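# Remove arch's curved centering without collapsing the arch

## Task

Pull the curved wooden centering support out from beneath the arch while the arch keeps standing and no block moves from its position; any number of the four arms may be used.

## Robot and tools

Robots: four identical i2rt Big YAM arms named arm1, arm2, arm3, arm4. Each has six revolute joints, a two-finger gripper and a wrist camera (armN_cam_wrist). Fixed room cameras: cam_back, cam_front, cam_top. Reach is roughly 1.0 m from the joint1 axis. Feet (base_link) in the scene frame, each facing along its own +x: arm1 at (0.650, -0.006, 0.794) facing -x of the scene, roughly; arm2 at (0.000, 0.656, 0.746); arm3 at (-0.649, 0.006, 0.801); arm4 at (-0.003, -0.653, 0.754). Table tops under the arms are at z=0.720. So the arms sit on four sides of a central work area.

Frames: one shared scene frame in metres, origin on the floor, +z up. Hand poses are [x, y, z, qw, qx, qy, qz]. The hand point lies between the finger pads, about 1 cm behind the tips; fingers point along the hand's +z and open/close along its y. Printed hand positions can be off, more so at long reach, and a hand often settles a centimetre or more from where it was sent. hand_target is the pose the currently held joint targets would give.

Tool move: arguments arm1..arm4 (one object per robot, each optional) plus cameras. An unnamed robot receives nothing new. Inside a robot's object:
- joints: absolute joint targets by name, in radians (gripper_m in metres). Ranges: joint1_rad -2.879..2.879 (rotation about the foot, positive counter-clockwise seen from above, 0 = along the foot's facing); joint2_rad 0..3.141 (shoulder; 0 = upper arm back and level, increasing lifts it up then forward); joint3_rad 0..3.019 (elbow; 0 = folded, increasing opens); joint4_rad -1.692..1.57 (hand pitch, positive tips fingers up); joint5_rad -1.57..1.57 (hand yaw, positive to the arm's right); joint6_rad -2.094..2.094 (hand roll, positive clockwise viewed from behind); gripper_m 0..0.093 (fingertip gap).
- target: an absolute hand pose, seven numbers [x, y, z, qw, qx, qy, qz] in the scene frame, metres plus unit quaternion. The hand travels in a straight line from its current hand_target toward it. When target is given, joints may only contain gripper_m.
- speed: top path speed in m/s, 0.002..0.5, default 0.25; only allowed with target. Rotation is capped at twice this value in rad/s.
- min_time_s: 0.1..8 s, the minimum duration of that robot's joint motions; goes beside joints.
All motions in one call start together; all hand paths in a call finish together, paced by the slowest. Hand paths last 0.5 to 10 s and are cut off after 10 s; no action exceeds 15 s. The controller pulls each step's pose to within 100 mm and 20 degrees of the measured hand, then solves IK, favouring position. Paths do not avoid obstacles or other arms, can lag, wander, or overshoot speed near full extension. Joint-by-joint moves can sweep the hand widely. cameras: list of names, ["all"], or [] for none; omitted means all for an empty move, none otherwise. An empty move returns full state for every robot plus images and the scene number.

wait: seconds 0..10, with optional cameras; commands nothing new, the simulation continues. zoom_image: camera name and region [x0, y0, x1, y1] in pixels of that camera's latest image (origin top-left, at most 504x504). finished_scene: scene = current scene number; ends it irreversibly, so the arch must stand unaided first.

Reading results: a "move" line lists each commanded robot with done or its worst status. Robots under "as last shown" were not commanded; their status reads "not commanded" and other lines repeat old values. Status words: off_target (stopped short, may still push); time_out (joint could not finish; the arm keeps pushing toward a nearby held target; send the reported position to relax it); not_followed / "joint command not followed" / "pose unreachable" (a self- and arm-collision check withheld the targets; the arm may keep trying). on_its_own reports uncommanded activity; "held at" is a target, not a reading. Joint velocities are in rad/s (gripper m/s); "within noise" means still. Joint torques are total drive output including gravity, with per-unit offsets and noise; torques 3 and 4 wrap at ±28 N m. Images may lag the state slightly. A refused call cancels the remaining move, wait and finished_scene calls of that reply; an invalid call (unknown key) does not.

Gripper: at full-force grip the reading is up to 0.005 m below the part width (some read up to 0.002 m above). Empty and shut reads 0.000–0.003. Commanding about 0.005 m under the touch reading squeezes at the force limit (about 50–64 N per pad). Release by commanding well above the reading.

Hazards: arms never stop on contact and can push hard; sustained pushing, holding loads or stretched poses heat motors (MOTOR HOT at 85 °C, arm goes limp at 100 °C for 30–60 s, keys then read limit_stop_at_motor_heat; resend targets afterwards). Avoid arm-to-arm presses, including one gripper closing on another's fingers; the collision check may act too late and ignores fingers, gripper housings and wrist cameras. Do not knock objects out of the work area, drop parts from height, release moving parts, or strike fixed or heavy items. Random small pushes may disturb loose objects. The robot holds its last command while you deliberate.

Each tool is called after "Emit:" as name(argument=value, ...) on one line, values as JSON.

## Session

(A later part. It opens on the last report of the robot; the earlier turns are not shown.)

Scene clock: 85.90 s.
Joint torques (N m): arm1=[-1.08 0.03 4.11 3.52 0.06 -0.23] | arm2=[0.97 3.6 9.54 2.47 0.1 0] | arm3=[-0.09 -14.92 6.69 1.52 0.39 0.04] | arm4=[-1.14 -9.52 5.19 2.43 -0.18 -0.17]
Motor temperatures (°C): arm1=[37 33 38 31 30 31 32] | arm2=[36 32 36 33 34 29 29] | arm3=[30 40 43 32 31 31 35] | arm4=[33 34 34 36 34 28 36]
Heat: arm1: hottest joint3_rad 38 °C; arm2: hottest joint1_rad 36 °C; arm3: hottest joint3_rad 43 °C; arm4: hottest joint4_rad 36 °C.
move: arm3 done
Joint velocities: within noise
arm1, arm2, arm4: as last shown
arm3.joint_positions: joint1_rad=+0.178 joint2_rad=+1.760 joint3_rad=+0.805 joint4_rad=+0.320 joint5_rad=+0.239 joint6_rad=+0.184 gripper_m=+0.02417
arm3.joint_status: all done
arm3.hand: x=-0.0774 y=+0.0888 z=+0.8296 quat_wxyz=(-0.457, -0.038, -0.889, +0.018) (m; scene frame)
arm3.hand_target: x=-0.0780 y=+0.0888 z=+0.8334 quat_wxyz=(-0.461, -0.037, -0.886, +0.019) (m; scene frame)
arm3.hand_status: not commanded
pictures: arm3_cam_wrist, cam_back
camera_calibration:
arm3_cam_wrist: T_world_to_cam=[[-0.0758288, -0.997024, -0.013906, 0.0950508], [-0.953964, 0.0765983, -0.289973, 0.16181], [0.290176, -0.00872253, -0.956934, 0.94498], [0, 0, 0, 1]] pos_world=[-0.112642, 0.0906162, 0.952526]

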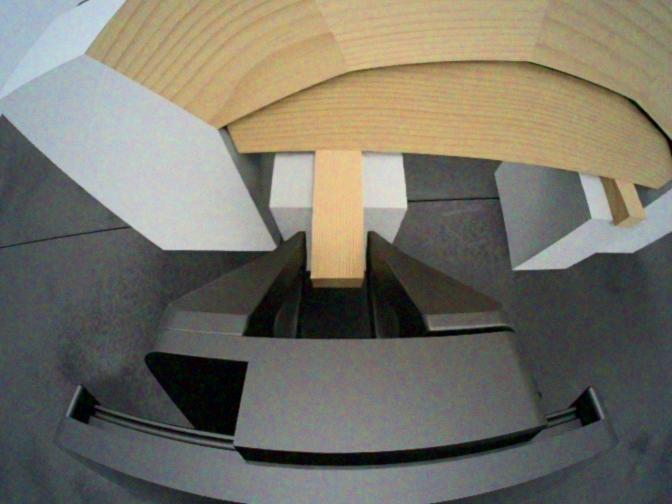

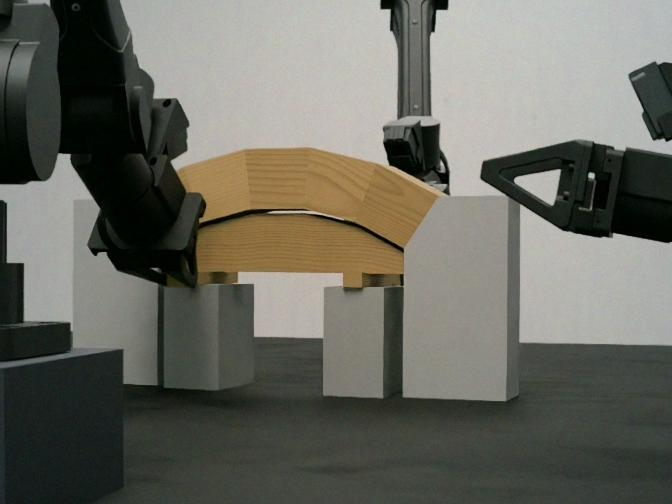

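Emit:
move(arm3={"joints": {"gripper_m": 0.018}}, cameras=[])

Emit:
move(arm3={"joints": {"gripper_m": 0.015}}, cameras=["arm3_cam_wrist"])

Scene clock: 86.47 s.
Joint torques (N m): arm1=[-1.2 -0.09 4.14 3.55 0.06 -0.22] | arm2=[1.2 3.9 9.51 2.45 0.11 -0.01] | arm3=[-0.21 -14.8 6.71 1.57 0.32 0.04] | arm4=[-0.44 -9.17 5.31 2.3 -0.16 -0.12]
Motor temperatures (°C): arm1=[37 33 38 31 30 31 32] | arm2=[36 32 36 33 34 29 29] | arm3=[30 40 43 32 31 31 35] | arm4=[33 34 34 36 34 28 36]
Heat: arm1: hottest joint3_rad 38 °C; arm2: hottest joint1_rad 36 °C; arm3: hottest joint3_rad 43 °C; arm4: hottest joint4_rad 36 °C.
move: arm3 done
Joint velocities: arm1=[within noise] | arm2=[within noise] | arm3=[-0.005 -0.015 0.002 -0.027 0.007 -0.007 0.005] | arm4=[within noise]
arm1, arm4: as last shown
arm2.joint_positions: joint1_rad=-0.491 joint2_rad=+0.571 joint3_rad=+1.396 joint4_rad=-1.145 joint5_rad=+0.158 joint6_rad=+0.378 gripper_m=+0.09396
arm2.joint_status: not commanded
arm2.hand: x=-0.1424 y=+0.4717 z=+1.3418 quat_wxyz=(-0.330, -0.780, -0.216, +0.486) (m; scene frame)
arm2.hand_target: x=-0.1404 y=+0.4751 z=+1.3501 quat_wxyz=(-0.336, -0.774, -0.213, +0.492) (m; scene frame)
arm2.hand_status: not commanded
arm3.joint_positions: joint1_rad=+0.178 joint2_rad=+1.760 joint3_rad=+0.805 joint4_rad=+0.320 joint5_rad=+0.241 joint6_rad=+0.184 gripper_m=+0.01861
arm3.joint_status: all done
arm3.hand: x=-0.0774 y=+0.0886 z=+0.8297 quat_wxyz=(-0.457, -0.038, -0.888, +0.019) (m; scene frame)
arm3.hand_target: x=-0.0780 y=+0.0888 z=+0.8334 quat_wxyz=(-0.461, -0.037, -0.886, +0.019) (m; scene frame)
arm3.hand_status: not commanded
pictures: none
No camera images: "cameras" was empty.

Scene clock: 86.80 s.
Joint torques (N m): arm1=[-1.14 -0.09 4.07 3.56 0.06 -0.21] | arm2=[1.08 3.66 9.48 2.43 0.08 -0.02] | arm3=[-0.03 -14.8 6.74 1.55 0.32 0.04] | arm4=[-0.97 -9.05 5.27 2.33 -0.19 -0.12]
Motor temperatures (°C): arm1=[37 33 38 31 30 31 32] | arm2=[36 32 36 33 34 29 29] | arm3=[30 40 43 32 31 31 36] | arm4=[33 34 34 36 34 28 36]
Heat: arm1: hottest joint3_rad 38 °C; arm2: hottest joint1_rad 36 °C; arm3: hottest joint3_rad 43 °C; arm4: hottest joint4_rad 36 °C.
move: arm3 done
Joint velocities: within noise
arm1.joint_positions: joint1_rad=+0.246 joint2_rad=+1.080 joint3_rad=+0.080 joint4_rad=+0.726 joint5_rad=+0.280 joint6_rad=+0.099 gripper_m=+0.09396
arm1.joint_status: not commanded
arm1.hand: x=+0.3067 y=-0.0345 z=+0.9050 quat_wxyz=(-0.018, +0.792, -0.033, -0.610) (m; scene frame)
arm1.hand_target: x=+0.3101 y=-0.0302 z=+0.9002 quat_wxyz=(-0.025, +0.793, -0.033, -0.608) (m; scene frame)
arm1.hand_status: not commanded
arm2, arm4: as last shown
arm3.joint_positions: joint1_rad=+0.178 joint2_rad=+1.760 joint3_rad=+0.805 joint4_rad=+0.320 joint5_rad=+0.241 joint6_rad=+0.184 gripper_m=+0.01781
arm3.joint_status: all done
arm3.hand: x=-0.0774 y=+0.0886 z=+0.8297 quat_wxyz=(-0.457, -0.038, -0.888, +0.019) (m; scene frame)
arm3.hand_target: x=-0.0780 y=+0.0889 z=+0.8334 quat_wxyz=(-0.461, -0.037, -0.886, +0.019) (m; scene frame)
arm3.hand_status: not commanded
pictures: arm3_cam_wrist
camera_calibration:
arm3_cam_wrist: T_world_to_cam=[[-0.0770605, -0.996941, -0.0130723, 0.0940117], [-0.953808, 0.0775322, -0.29024, 0.162002], [0.290365, -0.00989755, -0.956865, 0.945043], [0, 0, 0, 1]] pos_world=[-0.112644, 0.0905173, 0.952527]

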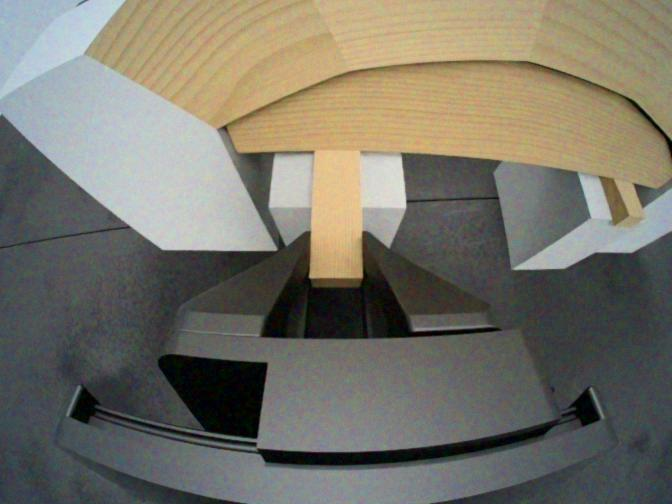

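Emit:
move(arm3={"target": [-0.0840, 0.0893, 0.8334, 0.4613, 0.03715, 0.8862, -0.01934], "speed": 0.02}, cameras=["arm3_cam_wrist", "cam_back"])

Emit:
zoom_image(camera="cam_back", region=[140, 190, 440, 310])

Scene clock: 87.97 s.
Joint torques (N m): arm1=[-1.26 -0.09 4.04 3.52 0.07 -0.22] | arm2=[1.26 3.78 9.51 2.44 0.1 -0.03] | arm3=[0.32 -15.15 6.08 1.65 0.44 0.07] | arm4=[-1.08 -9.11 5.22 2.3 -0.19 -0.12]
Motor temperatures (°C): arm1=[37 33 38 31 30 31 32] | arm2=[36 32 36 33 34 29 29] | arm3=[30 40 43 32 31 31 36] | arm4=[33 34 34 36 34 28 36]
Heat: arm1: hottest joint3_rad 38 °C; arm2: hottest joint1_rad 36 °C; arm3: hottest joint3_rad 43 °C; arm4: hottest joint4_rad 36 °C.
move: arm3 done
Joint velocities: within noise
arm1, arm2: as last shown
arm3.joint_positions: joint1_rad=+0.178 joint2_rad=+1.756 joint3_rad=+0.795 joint4_rad=+0.322 joint5_rad=+0.241 joint6_rad=+0.184 gripper_m=+0.01777
arm3.joint_status: not commanded
arm3.hand: x=-0.0812 y=+0.0877 z=+0.8283 quat_wxyz=(-0.455, -0.038, -0.889, +0.020) (m; scene frame)
arm3.hand_target: x=-0.0840 y=+0.0893 z=+0.8332 quat_wxyz=(-0.461, -0.037, -0.886, +0.019) (m; scene frame)
arm3.hand_status: done (0.006 m and 0.8 deg from the pose sent, 0.008 m and 0.6 deg at the start)
arm4.joint_positions: joint1_rad=+0.815 joint2_rad=+1.792 joint3_rad=+0.488 joint4_rad=+1.551 joint5_rad=+0.790 joint6_rad=-0.164 gripper_m=+0.09396
arm4.joint_status: not commanded
arm4.hand: x=-0.2540 y=-0.2445 z=+0.9181 quat_wxyz=(-0.542, +0.454, -0.452, -0.544) (m; scene frame)
arm4.hand_target: x=-0.2600 y=-0.2400 z=+0.9205 quat_wxyz=(-0.545, +0.450, -0.448, -0.548) (m; scene frame)
arm4.hand_status: not commanded
pictures: arm3_cam_wrist, cam_back
camera_calibration:
arm3_cam_wrist: T_world_to_cam=[[-0.0774528, -0.996927, -0.0117476, 0.0917402], [-0.95484, 0.0775628, -0.286819, 0.155193], [0.286849, -0.0109979, -0.957913, 0.945529], [0, 0, 0, 1]] pos_world=[-0.115934, 0.0898199, 0.951324]

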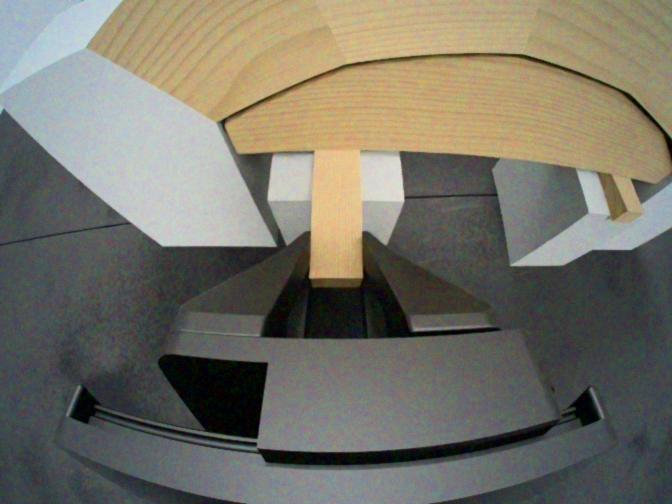

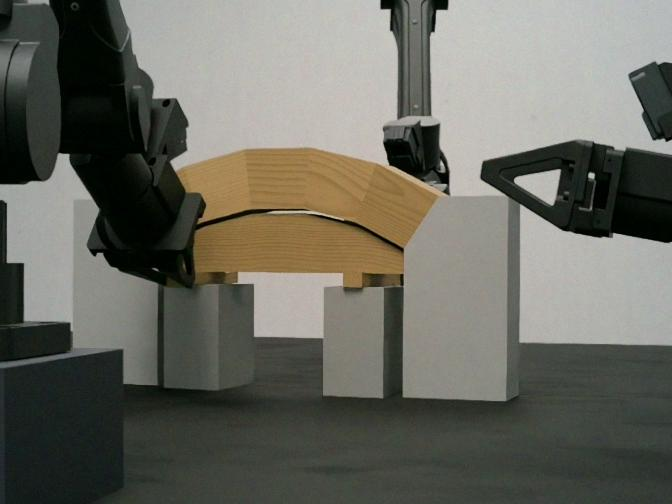

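Scaled by 1.680 from the camera's 672x504 image, which has a finer 960x720 frame.

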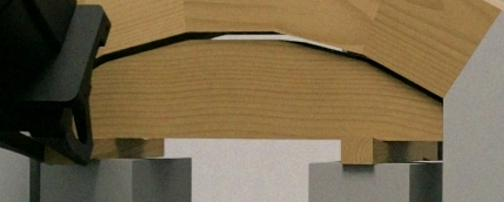

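Emit:
move(arm3={"target": [-0.0890, 0.0898, 0.8340, 0.4613, 0.03715, 0.8862, -0.01934], "speed": 0.02}, cameras=["arm3_cam_wrist", "cam_back"])

Emit:
zoom_image(camera="cam_back", region=[140, 190, 440, 310])

Scene clock: 89.30 s.
Joint torques (N m): arm1=[-1.26 -0.09 4.12 3.54 0.06 -0.22] | arm2=[1.38 3.6 9.48 2.47 0.1 -0.01] | arm3=[0.38 -15.15 6.11 1.7 0.46 0.09] | arm4=[-1.32 -9.29 5.34 2.32 -0.2 -0.11]
Motor temperatures (°C): arm1=[37 33 38 31 30 31 32] | arm2=[36 32 36 33 34 29 29] | arm3=[30 40 43 32 31 31 36] | arm4=[33 34 34 36 34 28 36]
Heat: arm1: hottest joint3_rad 38 °C; arm2: hottest joint1_rad 36 °C; arm3: hottest joint3_rad 43 °C; arm4: hottest joint4_rad 36 °C.
move: arm3 done
Joint velocities: within noise
arm1, arm2, arm4: as last shown
arm3.joint_positions: joint1_rad=+0.178 joint2_rad=+1.747 joint3_rad=+0.781 joint4_rad=+0.326 joint5_rad=+0.244 joint6_rad=+0.184 gripper_m=+0.01777
arm3.joint_status: not commanded
arm3.hand: x=-0.0863 y=+0.0865 z=+0.8279 quat_wxyz=(-0.454, -0.038, -0.890, +0.021) (m; scene frame)
arm3.hand_target: x=-0.0889 y=+0.0898 z=+0.8339 quat_wxyz=(-0.461, -0.037, -0.886, +0.019) (m; scene frame)
arm3.hand_status: done (0.007 m and 0.9 deg from the pose sent, 0.010 m and 0.8 deg at the start)
pictures: arm3_cam_wrist, cam_back
camera_calibration:
arm3_cam_wrist: T_world_to_cam=[[-0.0787908, -0.996846, -0.00950632, 0.0881634], [-0.955293, 0.0782256, -0.285123, 0.148746], [0.284967, -0.0133838, -0.958444, 0.94703], [0, 0, 0, 1]] pos_world=[-0.12083, 0.0889244, 0.950924]

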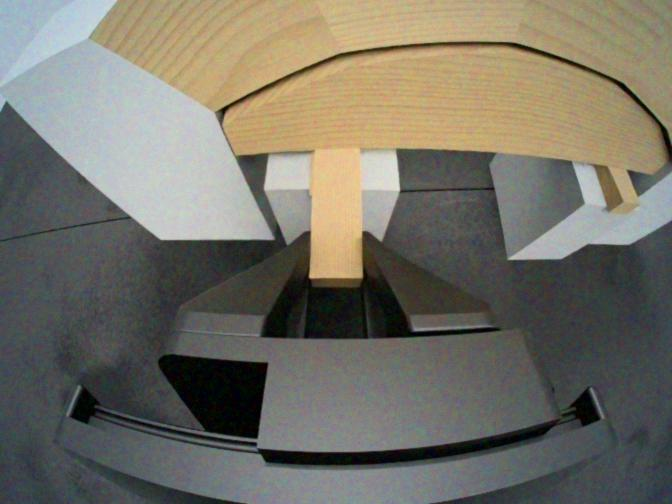

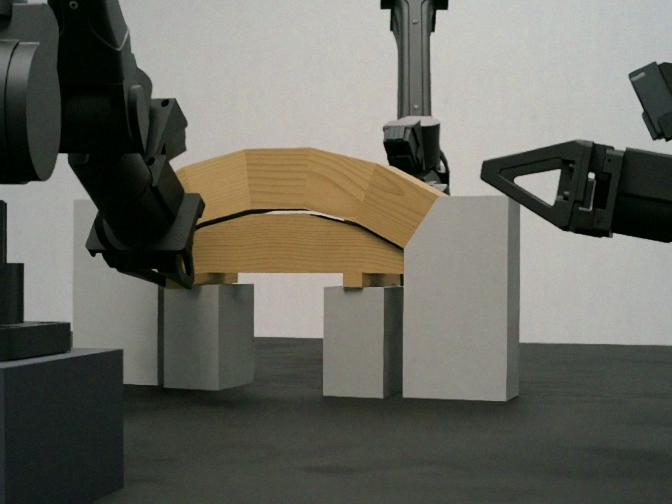

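Scaled by 1.680 from the camera's 672x504 image, which has a finer 960x720 frame.

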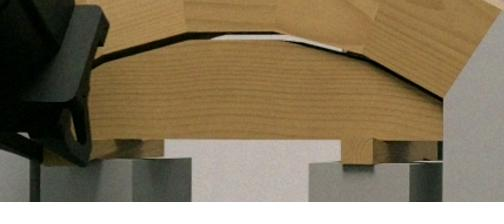

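Emit:
move(arm3={"target": [-0.0940, 0.0903, 0.8346, 0.4613, 0.03715, 0.8862, -0.01934], "speed": 0.02}, cameras=["arm3_cam_wrist", "cam_back", "cam_front"])

Emit:
zoom_image(camera="cam_front", region=[180, 180, 480, 300])

Emit:
zoom_image(camera="cam_back", region=[140, 190, 440, 310])

Scene clock: 91.80 s.
Joint torques (N m): arm1=[-1.26 -0.09 4.12 3.49 0.06 -0.23] | arm2=[1.08 3.49 9.52 2.48 0.09 -0.01] | arm3=[0.62 -15.03 6.16 1.72 0.42 0.12] | arm4=[-0.85 -9.47 5.14 2.35 -0.17 -0.15]
Motor temperatures (°C): arm1=[37 33 38 31 30 31 32] | arm2=[36 32 37 33 34 29 29] | arm3=[30 40 43 32 30 31 36] | arm4=[33 34 34 36 34 28 35]
Heat: arm1: hottest joint3_rad 38 °C; arm2: hottest joint3_rad 37 °C; arm3: hottest joint3_rad 43 °C; arm4: hottest joint4_rad 36 °C.
move: arm3 done
Joint velocities: within noise
arm1, arm2, arm4: as last shown
arm3.joint_positions: joint1_rad=+0.181 joint2_rad=+1.738 joint3_rad=+0.766 joint4_rad=+0.327 joint5_rad=+0.248 joint6_rad=+0.184 gripper_m=+0.01777
arm3.joint_status: not commanded
arm3.hand: x=-0.0918 y=+0.0860 z=+0.8273 quat_wxyz=(-0.453, -0.038, -0.890, +0.023) (m; scene frame)
arm3.hand_target: x=-0.0939 y=+0.0902 z=+0.8344 quat_wxyz=(-0.461, -0.037, -0.886, +0.019) (m; scene frame)
arm3.hand_status: done (0.009 m and 1.1 deg from the pose sent, 0.011 m and 0.9 deg at the start)
pictures: arm3_cam_wrist, cam_back, cam_front
camera_calibration:
arm3_cam_wrist: T_world_to_cam=[[-0.0796165, -0.996807, -0.00615498, 0.0842653], [-0.956148, 0.078112, -0.282276, 0.140855], [0.281855, -0.0165887, -0.959314, 0.948747], [0, 0, 0, 1]] pos_world=[-0.126022, 0.0887323, 0.950425]

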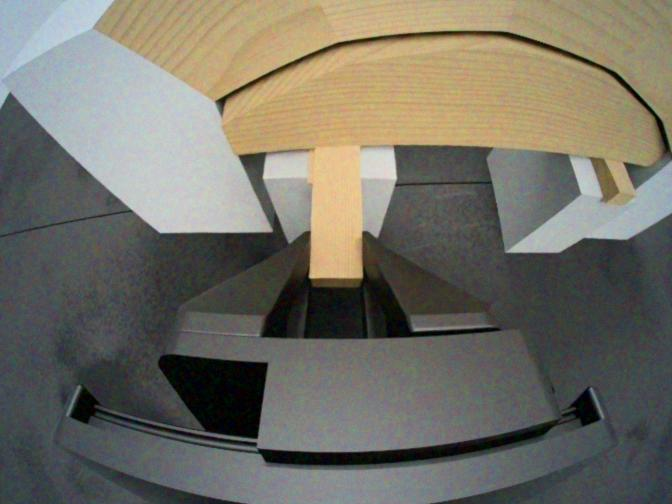

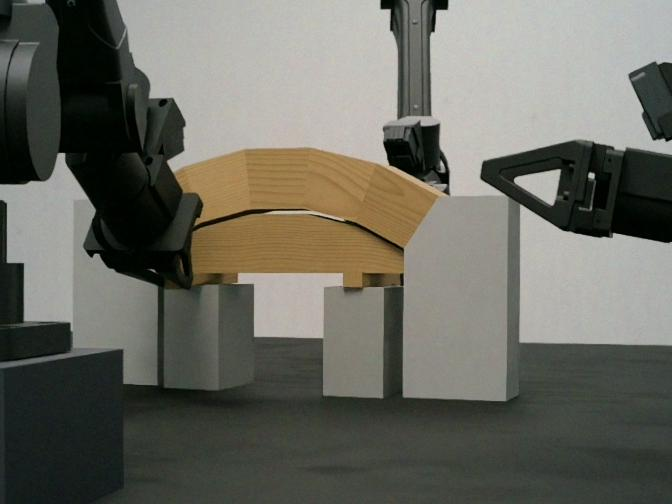

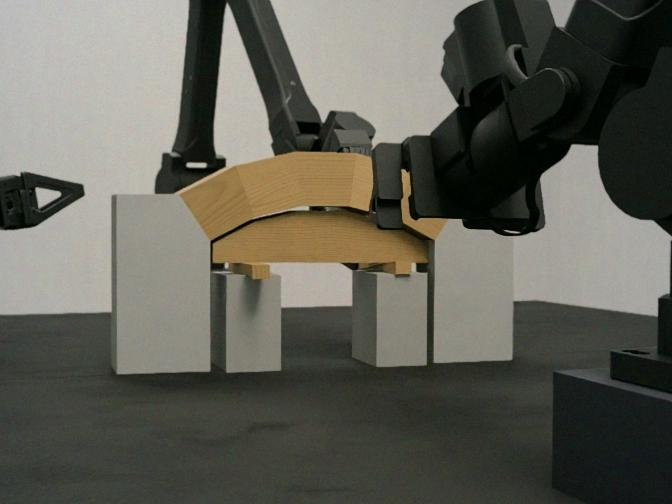

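Scaled by 1.680 from the camera's 672x504 image, which has a finer 960x720 frame.

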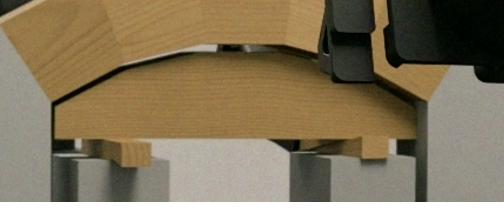

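Scaled by 1.680 from the camera's 672x504 image, which has a finer 960x720 frame.

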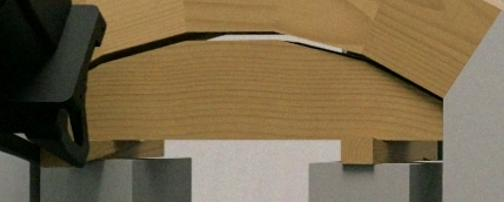

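Emit:
move(arm3={"target": [-0.1000, 0.0908, 0.8358, 0.4613, 0.03715, 0.8862, -0.01934], "speed": 0.02}, cameras=["arm3_cam_wrist", "cam_back", "cam_front"])

Emit:
zoom_image(camera="cam_front", region=[180, 180, 480, 300])

Emit:
zoom_image(camera="arm3_cam_wrist", region=[180, 40, 380, 300])

Scene clock: 93.17 s.
Joint torques (N m): arm1=[-1.2 -0.03 4.1 3.58 0.06 -0.22] | arm2=[1.08 3.72 9.48 2.41 0.09 -0.01] | arm3=[0.62 -14.92 6.31 1.8 0.37 0.15] | arm4=[-1.08 -9.35 5.26 2.4 -0.18 -0.14]
Motor temperatures (°C): arm1=[37 33 38 31 30 31 32] | arm2=[36 32 37 33 34 29 29] | arm3=[30 40 42 32 30 31 36] | arm4=[33 34 34 36 34 28 35]
Heat: arm1: hottest joint3_rad 38 °C; arm2: hottest joint3_rad 37 °C; arm3: hottest joint3_rad 42 °C; arm4: hottest joint4_rad 36 °C.
move: arm3 done
Joint velocities: within noise
arm1, arm2, arm4: as last shown
arm3.joint_positions: joint1_rad=+0.184 joint2_rad=+1.725 joint3_rad=+0.748 joint4_rad=+0.328 joint5_rad=+0.252 joint6_rad=+0.184 gripper_m=+0.01777
arm3.joint_status: not commanded
arm3.hand: x=-0.0990 y=+0.0852 z=+0.8271 quat_wxyz=(-0.451, -0.037, -0.891, +0.025) (m; scene frame)
arm3.hand_target: x=-0.0999 y=+0.0908 z=+0.8358 quat_wxyz=(-0.461, -0.037, -0.886, +0.019) (m; scene frame)
arm3.hand_status: done (0.010 m and 1.4 deg from the pose sent, 0.013 m and 1.1 deg at the start)
pictures: arm3_cam_wrist, cam_back, cam_front
camera_calibration:
arm3_cam_wrist: T_world_to_cam=[[-0.0804675, -0.996755, -0.00190021, 0.0793901], [-0.957258, 0.0778099, -0.278573, 0.130903], [0.277817, -0.0205971, -0.960413, 0.95137], [0, 0, 0, 1]] pos_world=[-0.132611, 0.0885425, 0.950325]

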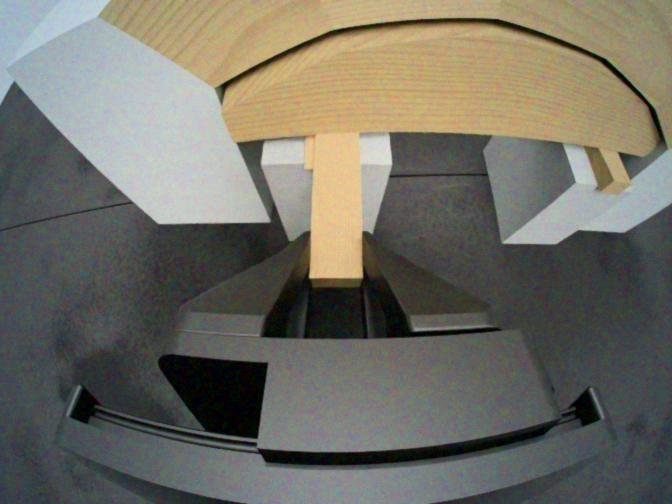

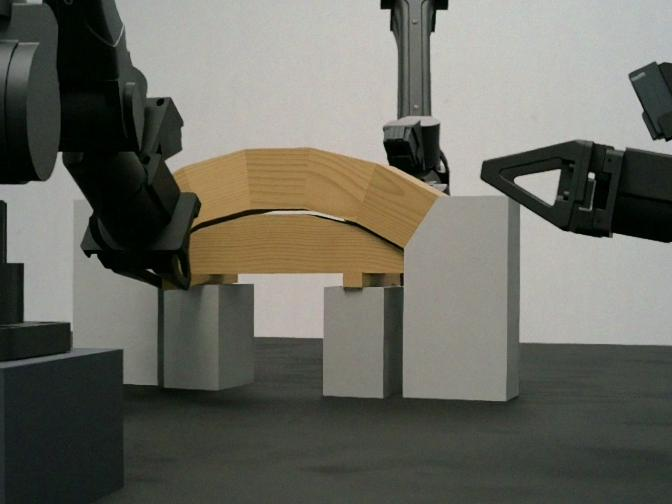

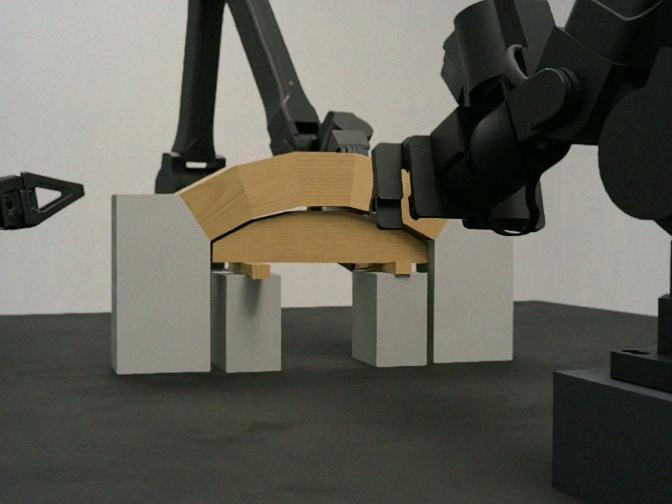

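Scaled by 1.680 from the camera's 672x504 image, which has a finer 960x720 frame.

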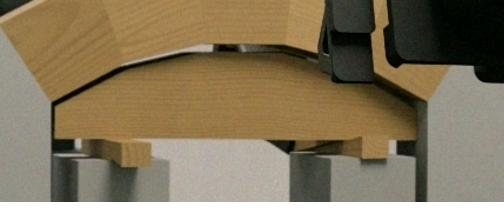

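Scaled by 1.938 from the camera's 672x504 image, which has a finer 960x720 frame.

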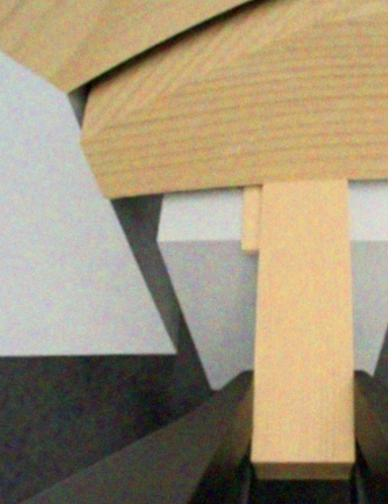

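Emit:
move(arm3={"target": [-0.1100, 0.0917, 0.8355, 0.4613, 0.03715, 0.8862, -0.01934], "speed": 0.02}, cameras=["arm3_cam_wrist", "cam_back", "cam_front"])

Emit:
zoom_image(camera="cam_front", region=[180, 180, 480, 300])

Emit:
zoom_image(camera="arm3_cam_wrist", region=[180, 40, 380, 300])

Emit:
zoom_image(camera="cam_back", region=[140, 190, 440, 310])

Scene clock: 96.57 s.
Joint torques (N m): arm1=[-1.2 -0.09 4.08 3.51 0.06 -0.22] | arm2=[1.08 3.72 9.48 2.45 0.1 -0.03] | arm3=[0.67 -14.74 6.24 1.81 0.37 0.19] | arm4=[-1.08 -9.35 5.27 2.3 -0.19 -0.14]
Motor temperatures (°C): arm1=[37 33 38 31 30 31 32] | arm2=[36 32 37 33 34 29 29] | arm3=[30 41 42 32 30 31 36] | arm4=[33 34 34 36 34 28 35]
Heat: arm1: hottest joint3_rad 38 °C; arm2: hottest joint3_rad 37 °C; arm3: hottest joint3_rad 42 °C; arm4: hottest joint4_rad 36 °C.
move: arm3 off_target
Joint velocities: within noise
arm1, arm2, arm4: as last shown
arm3.joint_positions: joint1_rad=+0.191 joint2_rad=+1.709 joint3_rad=+0.720 joint4_rad=+0.334 joint5_rad=+0.259 joint6_rad=+0.185 gripper_m=+0.01777
arm3.joint_status: not commanded
arm3.hand: x=-0.1097 y=+0.0860 z=+0.8259 quat_wxyz=(-0.450, -0.035, -0.892, +0.026) (m; scene frame)
arm3.hand_target: x=-0.1099 y=+0.0916 z=+0.8355 quat_wxyz=(-0.461, -0.037, -0.886, +0.019) (m; scene frame)
arm3.hand_status: off_target (0.011 m and 1.7 deg from the pose sent, 0.015 m and 1.4 deg at the start)
pictures: arm3_cam_wrist, cam_back, cam_front
camera_calibration:
arm3_cam_wrist: T_world_to_cam=[[-0.0779925, -0.99695, 0.00285305, 0.0757381], [-0.958543, 0.0742006, -0.275116, 0.11763], [0.274065, -0.0241917, -0.961407, 0.953997], [0, 0, 0, 1]] pos_world=[-0.142797, 0.0898578, 0.949325]

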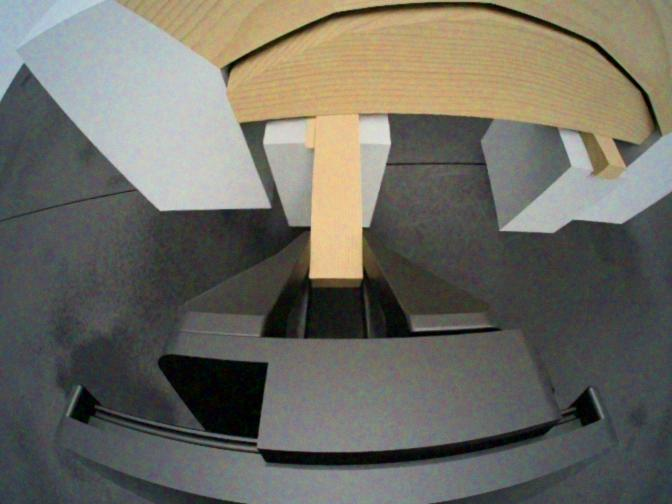

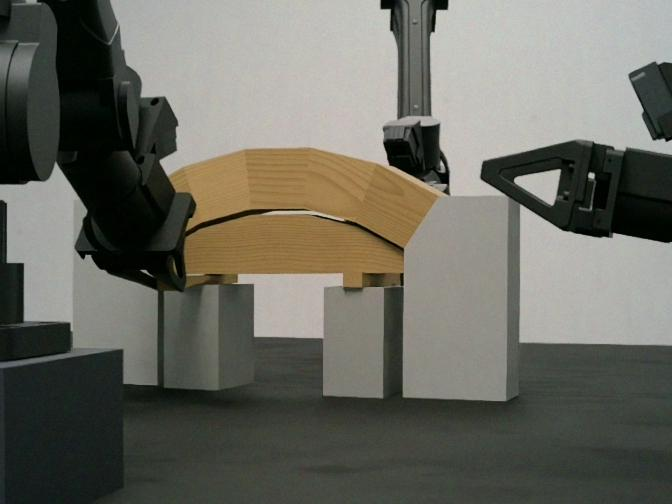

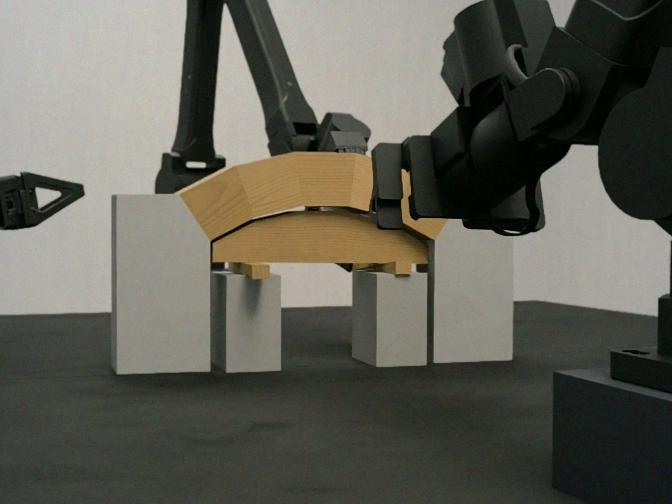

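Scaled by 1.680 from the camera's 672x504 image, which has a finer 960x720 frame.

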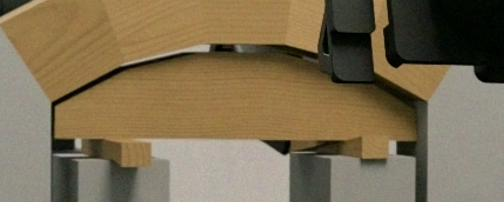

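Scaled by 1.938 from the camera's 672x504 image, which has a finer 960x720 frame.

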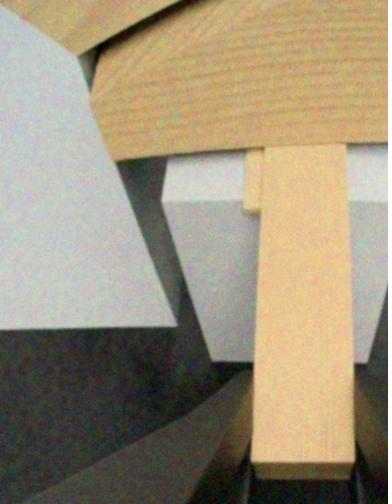

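Scaled by 1.680 from the camera's 672x504 image, which has a finer 960x720 frame.

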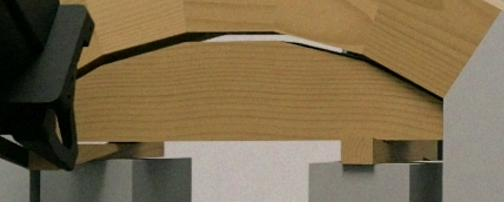

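Emit:
move(arm3={"target": [-0.1300, 0.0935, 0.8345, 0.4613, 0.03715, 0.8862, -0.01934], "speed": 0.03}, cameras=["arm3_cam_wrist", "cam_back", "cam_front"])

Emit:
zoom_image(camera="arm3_cam_wrist", region=[180, 20, 480, 300])

Emit:
zoom_image(camera="cam_back", region=[120, 190, 440, 310])

Scene clock: 98.70 s.
Joint torques (N m): arm1=[-1.14 0.03 4.07 3.54 0.06 -0.22] | arm2=[1.03 3.72 9.47 2.43 0.11 -0.01] | arm3=[0.5 -13.86 6.17 1.96 0.39 0.21] | arm4=[-0.97 -9.35 5.2 2.44 -0.17 -0.18]
Motor temperatures (°C): arm1=[37 33 38 31 30 31 32] | arm2=[36 32 37 33 34 29 29] | arm3=[30 41 42 32 30 31 36] | arm4=[33 34 34 36 34 28 35]
Heat: arm1: hottest joint3_rad 38 °C; arm2: hottest joint3_rad 37 °C; arm3: hottest joint3_rad 42 °C; arm4: hottest joint4_rad 36 °C.
move: arm3 off_target
Joint velocities: within noise
arm1, arm2, arm4: as last shown
arm3.joint_positions: joint1_rad=+0.209 joint2_rad=+1.678 joint3_rad=+0.665 joint4_rad=+0.350 joint5_rad=+0.272 joint6_rad=+0.194 gripper_m=+0.01777
arm3.joint_status: not commanded
arm3.hand: x=-0.1309 y=+0.0880 z=+0.8234 quat_wxyz=(-0.447, -0.034, -0.893, +0.027) (m; scene frame)
arm3.hand_target: x=-0.1299 y=+0.0935 z=+0.8344 quat_wxyz=(-0.461, -0.037, -0.886, +0.019) (m; scene frame)
arm3.hand_status: off_target (0.012 m and 2.0 deg from the pose sent, 0.023 m and 1.7 deg at the start)
pictures: arm3_cam_wrist, cam_back, cam_front
camera_calibration:
arm3_cam_wrist: T_world_to_cam=[[-0.0768992, -0.997027, 0.00483924, 0.0745438], [-0.960036, 0.0727344, -0.270259, 0.0923734], [0.269104, -0.0254285, -0.962776, 0.957978], [0, 0, 0, 1]] pos_world=[-0.163381, 0.0919635, 0.946922]

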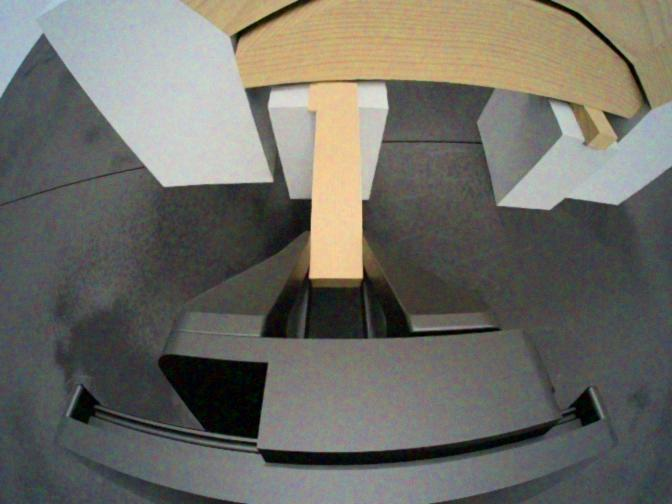

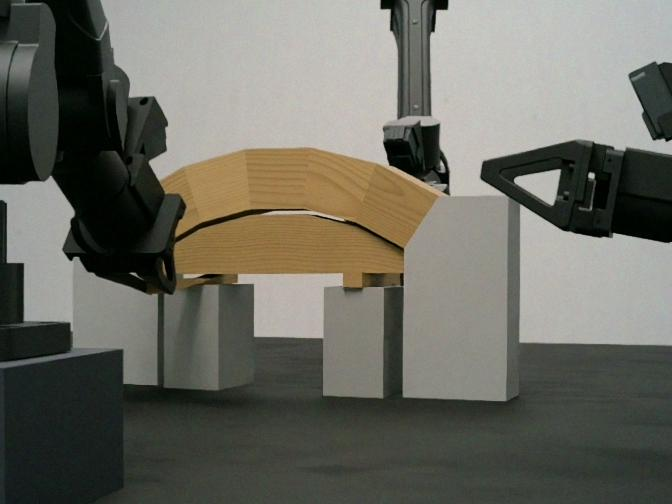

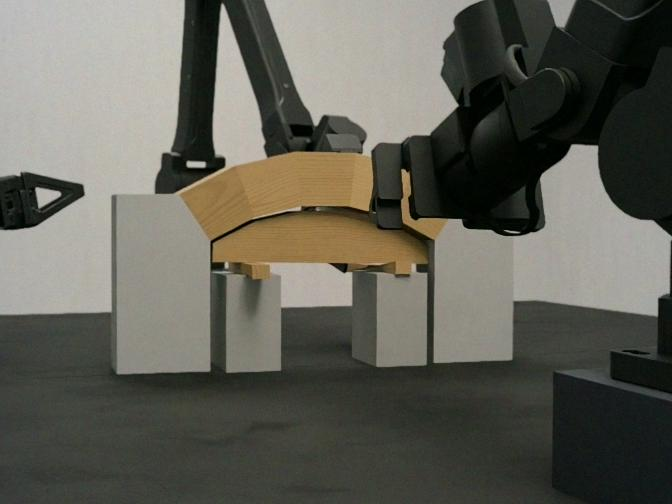

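Scaled by 1.680 from the camera's 672x504 image, which has a finer 960x720 frame.

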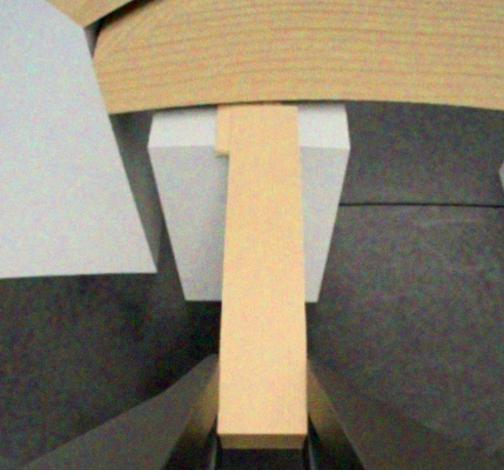

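Scaled by 1.575 from the camera's 672x504 image, which has a finer 960x720 frame.

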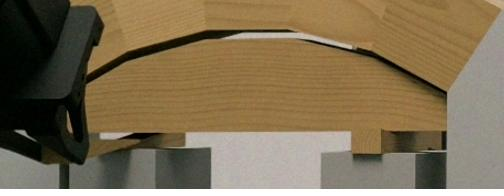

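Emit:
zoom_image(camera="cam_back", region=[130, 230, 270, 310])

Emit:
zoom_image(camera="cam_front", region=[320, 200, 460, 300])

Scaled by 3.600 from the camera's 672x504 image, which has a finer 960x720 frame.

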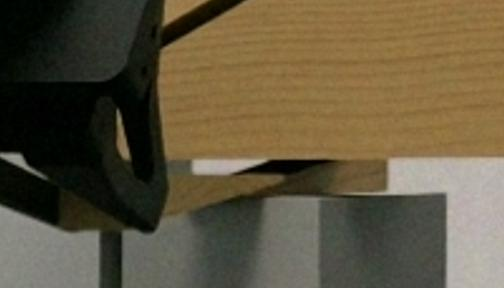

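Scaled by 3.600 from the camera's 672x504 image, which has a finer 960x720 frame.

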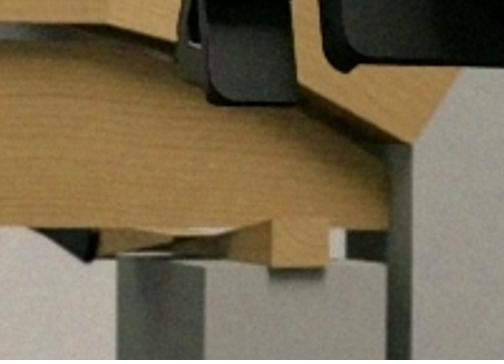

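Emit:
move(arm3={"target": [-0.1600, 0.0961, 0.8360, 0.4613, 0.03715, 0.8862, -0.01934], "speed": 0.04}, cameras=["arm3_cam_wrist", "cam_back"])

Emit:
zoom_image(camera="cam_back", region=[100, 190, 440, 310])

Emit:
move(arm3={"target": [-0.1950, 0.0991, 0.8390, 0.4613, 0.03715, 0.8862, -0.01934], "speed": 0.04}, cameras=["arm3_cam_wrist", "cam_back", "cam_front"])

Emit:
zoom_image(camera="cam_back", region=[100, 190, 440, 310])

Emit:
zoom_image(camera="cam_front", region=[180, 180, 480, 300])

Scene clock: 101.53 s.
Joint torques (N m): arm1=[-1.14 0.03 4.07 3.54 0.08 -0.21] | arm2=[1.2 3.72 9.55 2.45 0.11 -0.02] | arm3=[0.56 -12.92 6.15 2.03 0.42 0.23] | arm4=[-1.32 -9.41 5.24 2.33 -0.19 -0.15]
Motor temperatures (°C): arm1=[37 33 38 31 30 31 32] | arm2=[36 32 37 33 34 29 29] | arm3=[30 41 42 32 30 31 37] | arm4=[33 34 34 36 34 28 35]
Heat: arm1: hottest joint3_rad 38 °C; arm2: hottest joint3_rad 37 °C; arm3: hottest joint3_rad 42 °C; arm4: hottest joint4_rad 36 °C.
move: arm3 off_target
Joint velocities: within noise
arm1, arm4: as last shown
arm2.joint_positions: joint1_rad=-0.491 joint2_rad=+0.571 joint3_rad=+1.396 joint4_rad=-1.145 joint5_rad=+0.158 joint6_rad=+0.378 gripper_m=+0.09396
arm2.joint_status: not commanded
arm2.hand: x=-0.1424 y=+0.4717 z=+1.3418 quat_wxyz=(-0.330, -0.780, -0.216, +0.486) (m; scene frame)
arm2.hand_target: x=-0.1404 y=+0.4751 z=+1.3501 quat_wxyz=(-0.336, -0.774, -0.213, +0.492) (m; scene frame)
arm2.hand_status: not commanded
arm3.joint_positions: joint1_rad=+0.237 joint2_rad=+1.621 joint3_rad=+0.585 joint4_rad=+0.361 joint5_rad=+0.294 joint6_rad=+0.212 gripper_m=+0.01777
arm3.joint_status: not commanded
arm3.hand: x=-0.1625 y=+0.0905 z=+0.8232 quat_wxyz=(-0.444, -0.033, -0.895, +0.028) (m; scene frame)
arm3.hand_target: x=-0.1600 y=+0.0960 z=+0.8358 quat_wxyz=(-0.461, -0.037, -0.886, +0.019) (m; scene frame)
arm3.hand_status: off_target (0.014 m and 2.4 deg from the pose sent, 0.033 m and 2.0 deg at the start)
pictures: arm3_cam_wrist, cam_back
camera_calibration:
arm3_cam_wrist: T_world_to_cam=[[-0.0765665, -0.997031, 0.0081364, 0.0719195], [-0.961795, 0.0717044, -0.264212, 0.0566469], [0.262844, -0.0280553, -0.96443, 0.966929], [0, 0, 0, 1]] pos_world=[-0.194162, 0.0947717, 0.946917]

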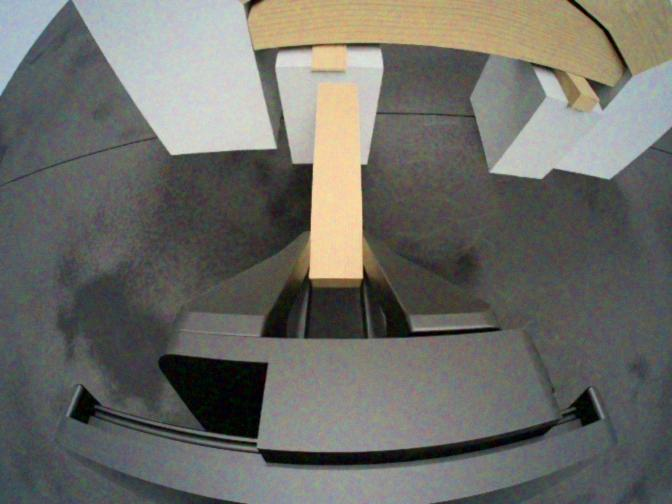

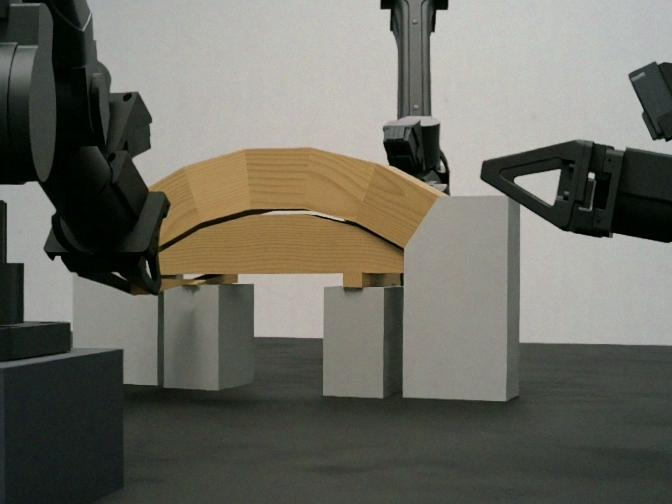

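Scaled by 1.482 from the camera's 672x504 image, which has a finer 960x720 frame.

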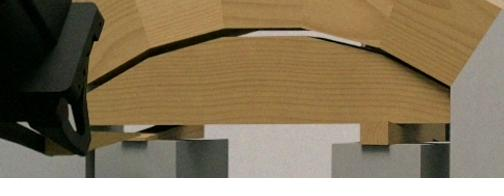

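Scene clock: 102.97 s.
Joint torques (N m): arm1=[-1.08 -0.15 4.05 3.54 0.06 -0.22] | arm2=[0.97 3.84 9.5 2.47 0.11 -0.03] | arm3=[0.56 -11.63 6.08 1.96 0.45 0.19] | arm4=[-1.44 -9.7 5.29 2.33 -0.2 -0.14]
Motor temperatures (°C): arm1=[37 33 38 31 30 31 32] | arm2=[36 32 37 33 34 29 29] | arm3=[30 41 42 32 30 31 37] | arm4=[33 34 34 36 34 28 35]
Heat: arm1: hottest joint3_rad 38 °C; arm2: hottest joint3_rad 37 °C; arm3: hottest joint3_rad 42 °C; arm4: hottest joint4_rad 36 °C.
move: arm3 off_target
Joint velocities: within noise
arm1.joint_positions: joint1_rad=+0.246 joint2_rad=+1.080 joint3_rad=+0.080 joint4_rad=+0.726 joint5_rad=+0.280 joint6_rad=+0.099 gripper_m=+0.09396
arm1.joint_status: not commanded
arm1.hand: x=+0.3067 y=-0.0345 z=+0.9050 quat_wxyz=(-0.018, +0.792, -0.033, -0.610) (m; scene frame)
arm1.hand_target: x=+0.3101 y=-0.0302 z=+0.9002 quat_wxyz=(-0.025, +0.793, -0.033, -0.608) (m; scene frame)
arm1.hand_status: not commanded
arm2, arm4: as last shown
arm3.joint_positions: joint1_rad=+0.275 joint2_rad=+1.542 joint3_rad=+0.499 joint4_rad=+0.365 joint5_rad=+0.325 joint6_rad=+0.236 gripper_m=+0.01777
arm3.joint_status: not commanded
arm3.hand: x=-0.1969 y=+0.0938 z=+0.8278 quat_wxyz=(-0.446, -0.034, -0.894, +0.028) (m; scene frame)
arm3.hand_target: x=-0.1950 y=+0.0990 z=+0.8388 quat_wxyz=(-0.461, -0.037, -0.886, +0.019) (m; scene frame)
arm3.hand_status: off_target (0.013 m and 2.2 deg from the pose sent, 0.037 m and 2.4 deg at the start)
pictures: arm3_cam_wrist, cam_back, cam_front
camera_calibration:
arm3_cam_wrist: T_world_to_cam=[[-0.0766808, -0.997022, 0.00815829, 0.0725519], [-0.960872, 0.0717112, -0.26755, 0.0274306], [0.266168, -0.028355, -0.963509, 0.980555], [0, 0, 0, 1]] pos_world=[-0.229072, 0.0981724, 0.951522]

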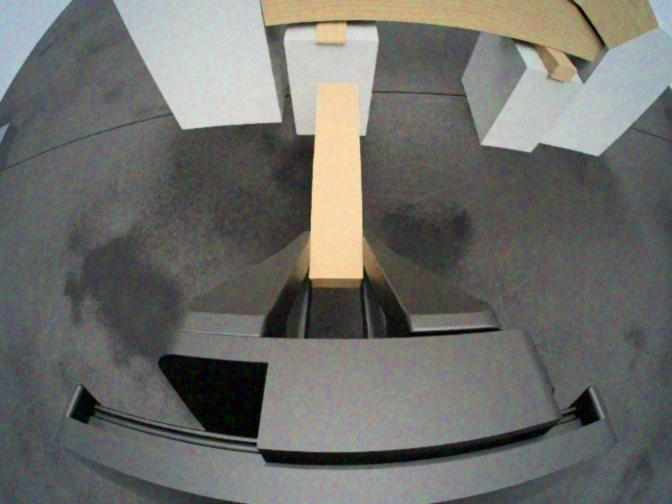

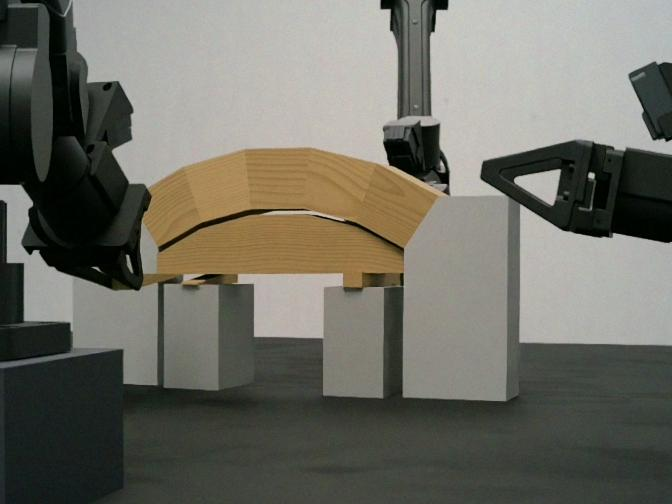

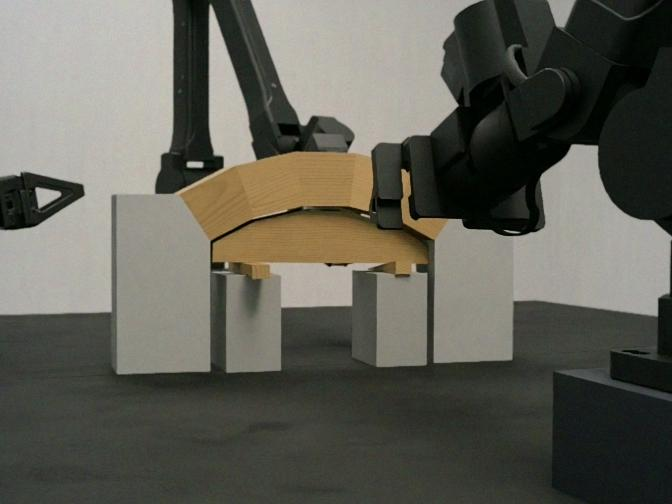

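Scaled by 1.482 from the camera's 672x504 image, which has a finer 960x720 frame.

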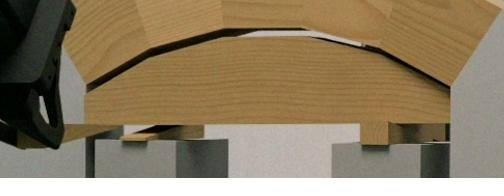

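Scaled by 1.680 from the camera's 672x504 image, which has a finer 960x720 frame.

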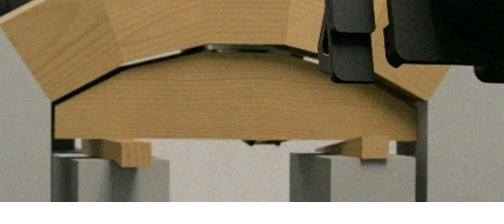

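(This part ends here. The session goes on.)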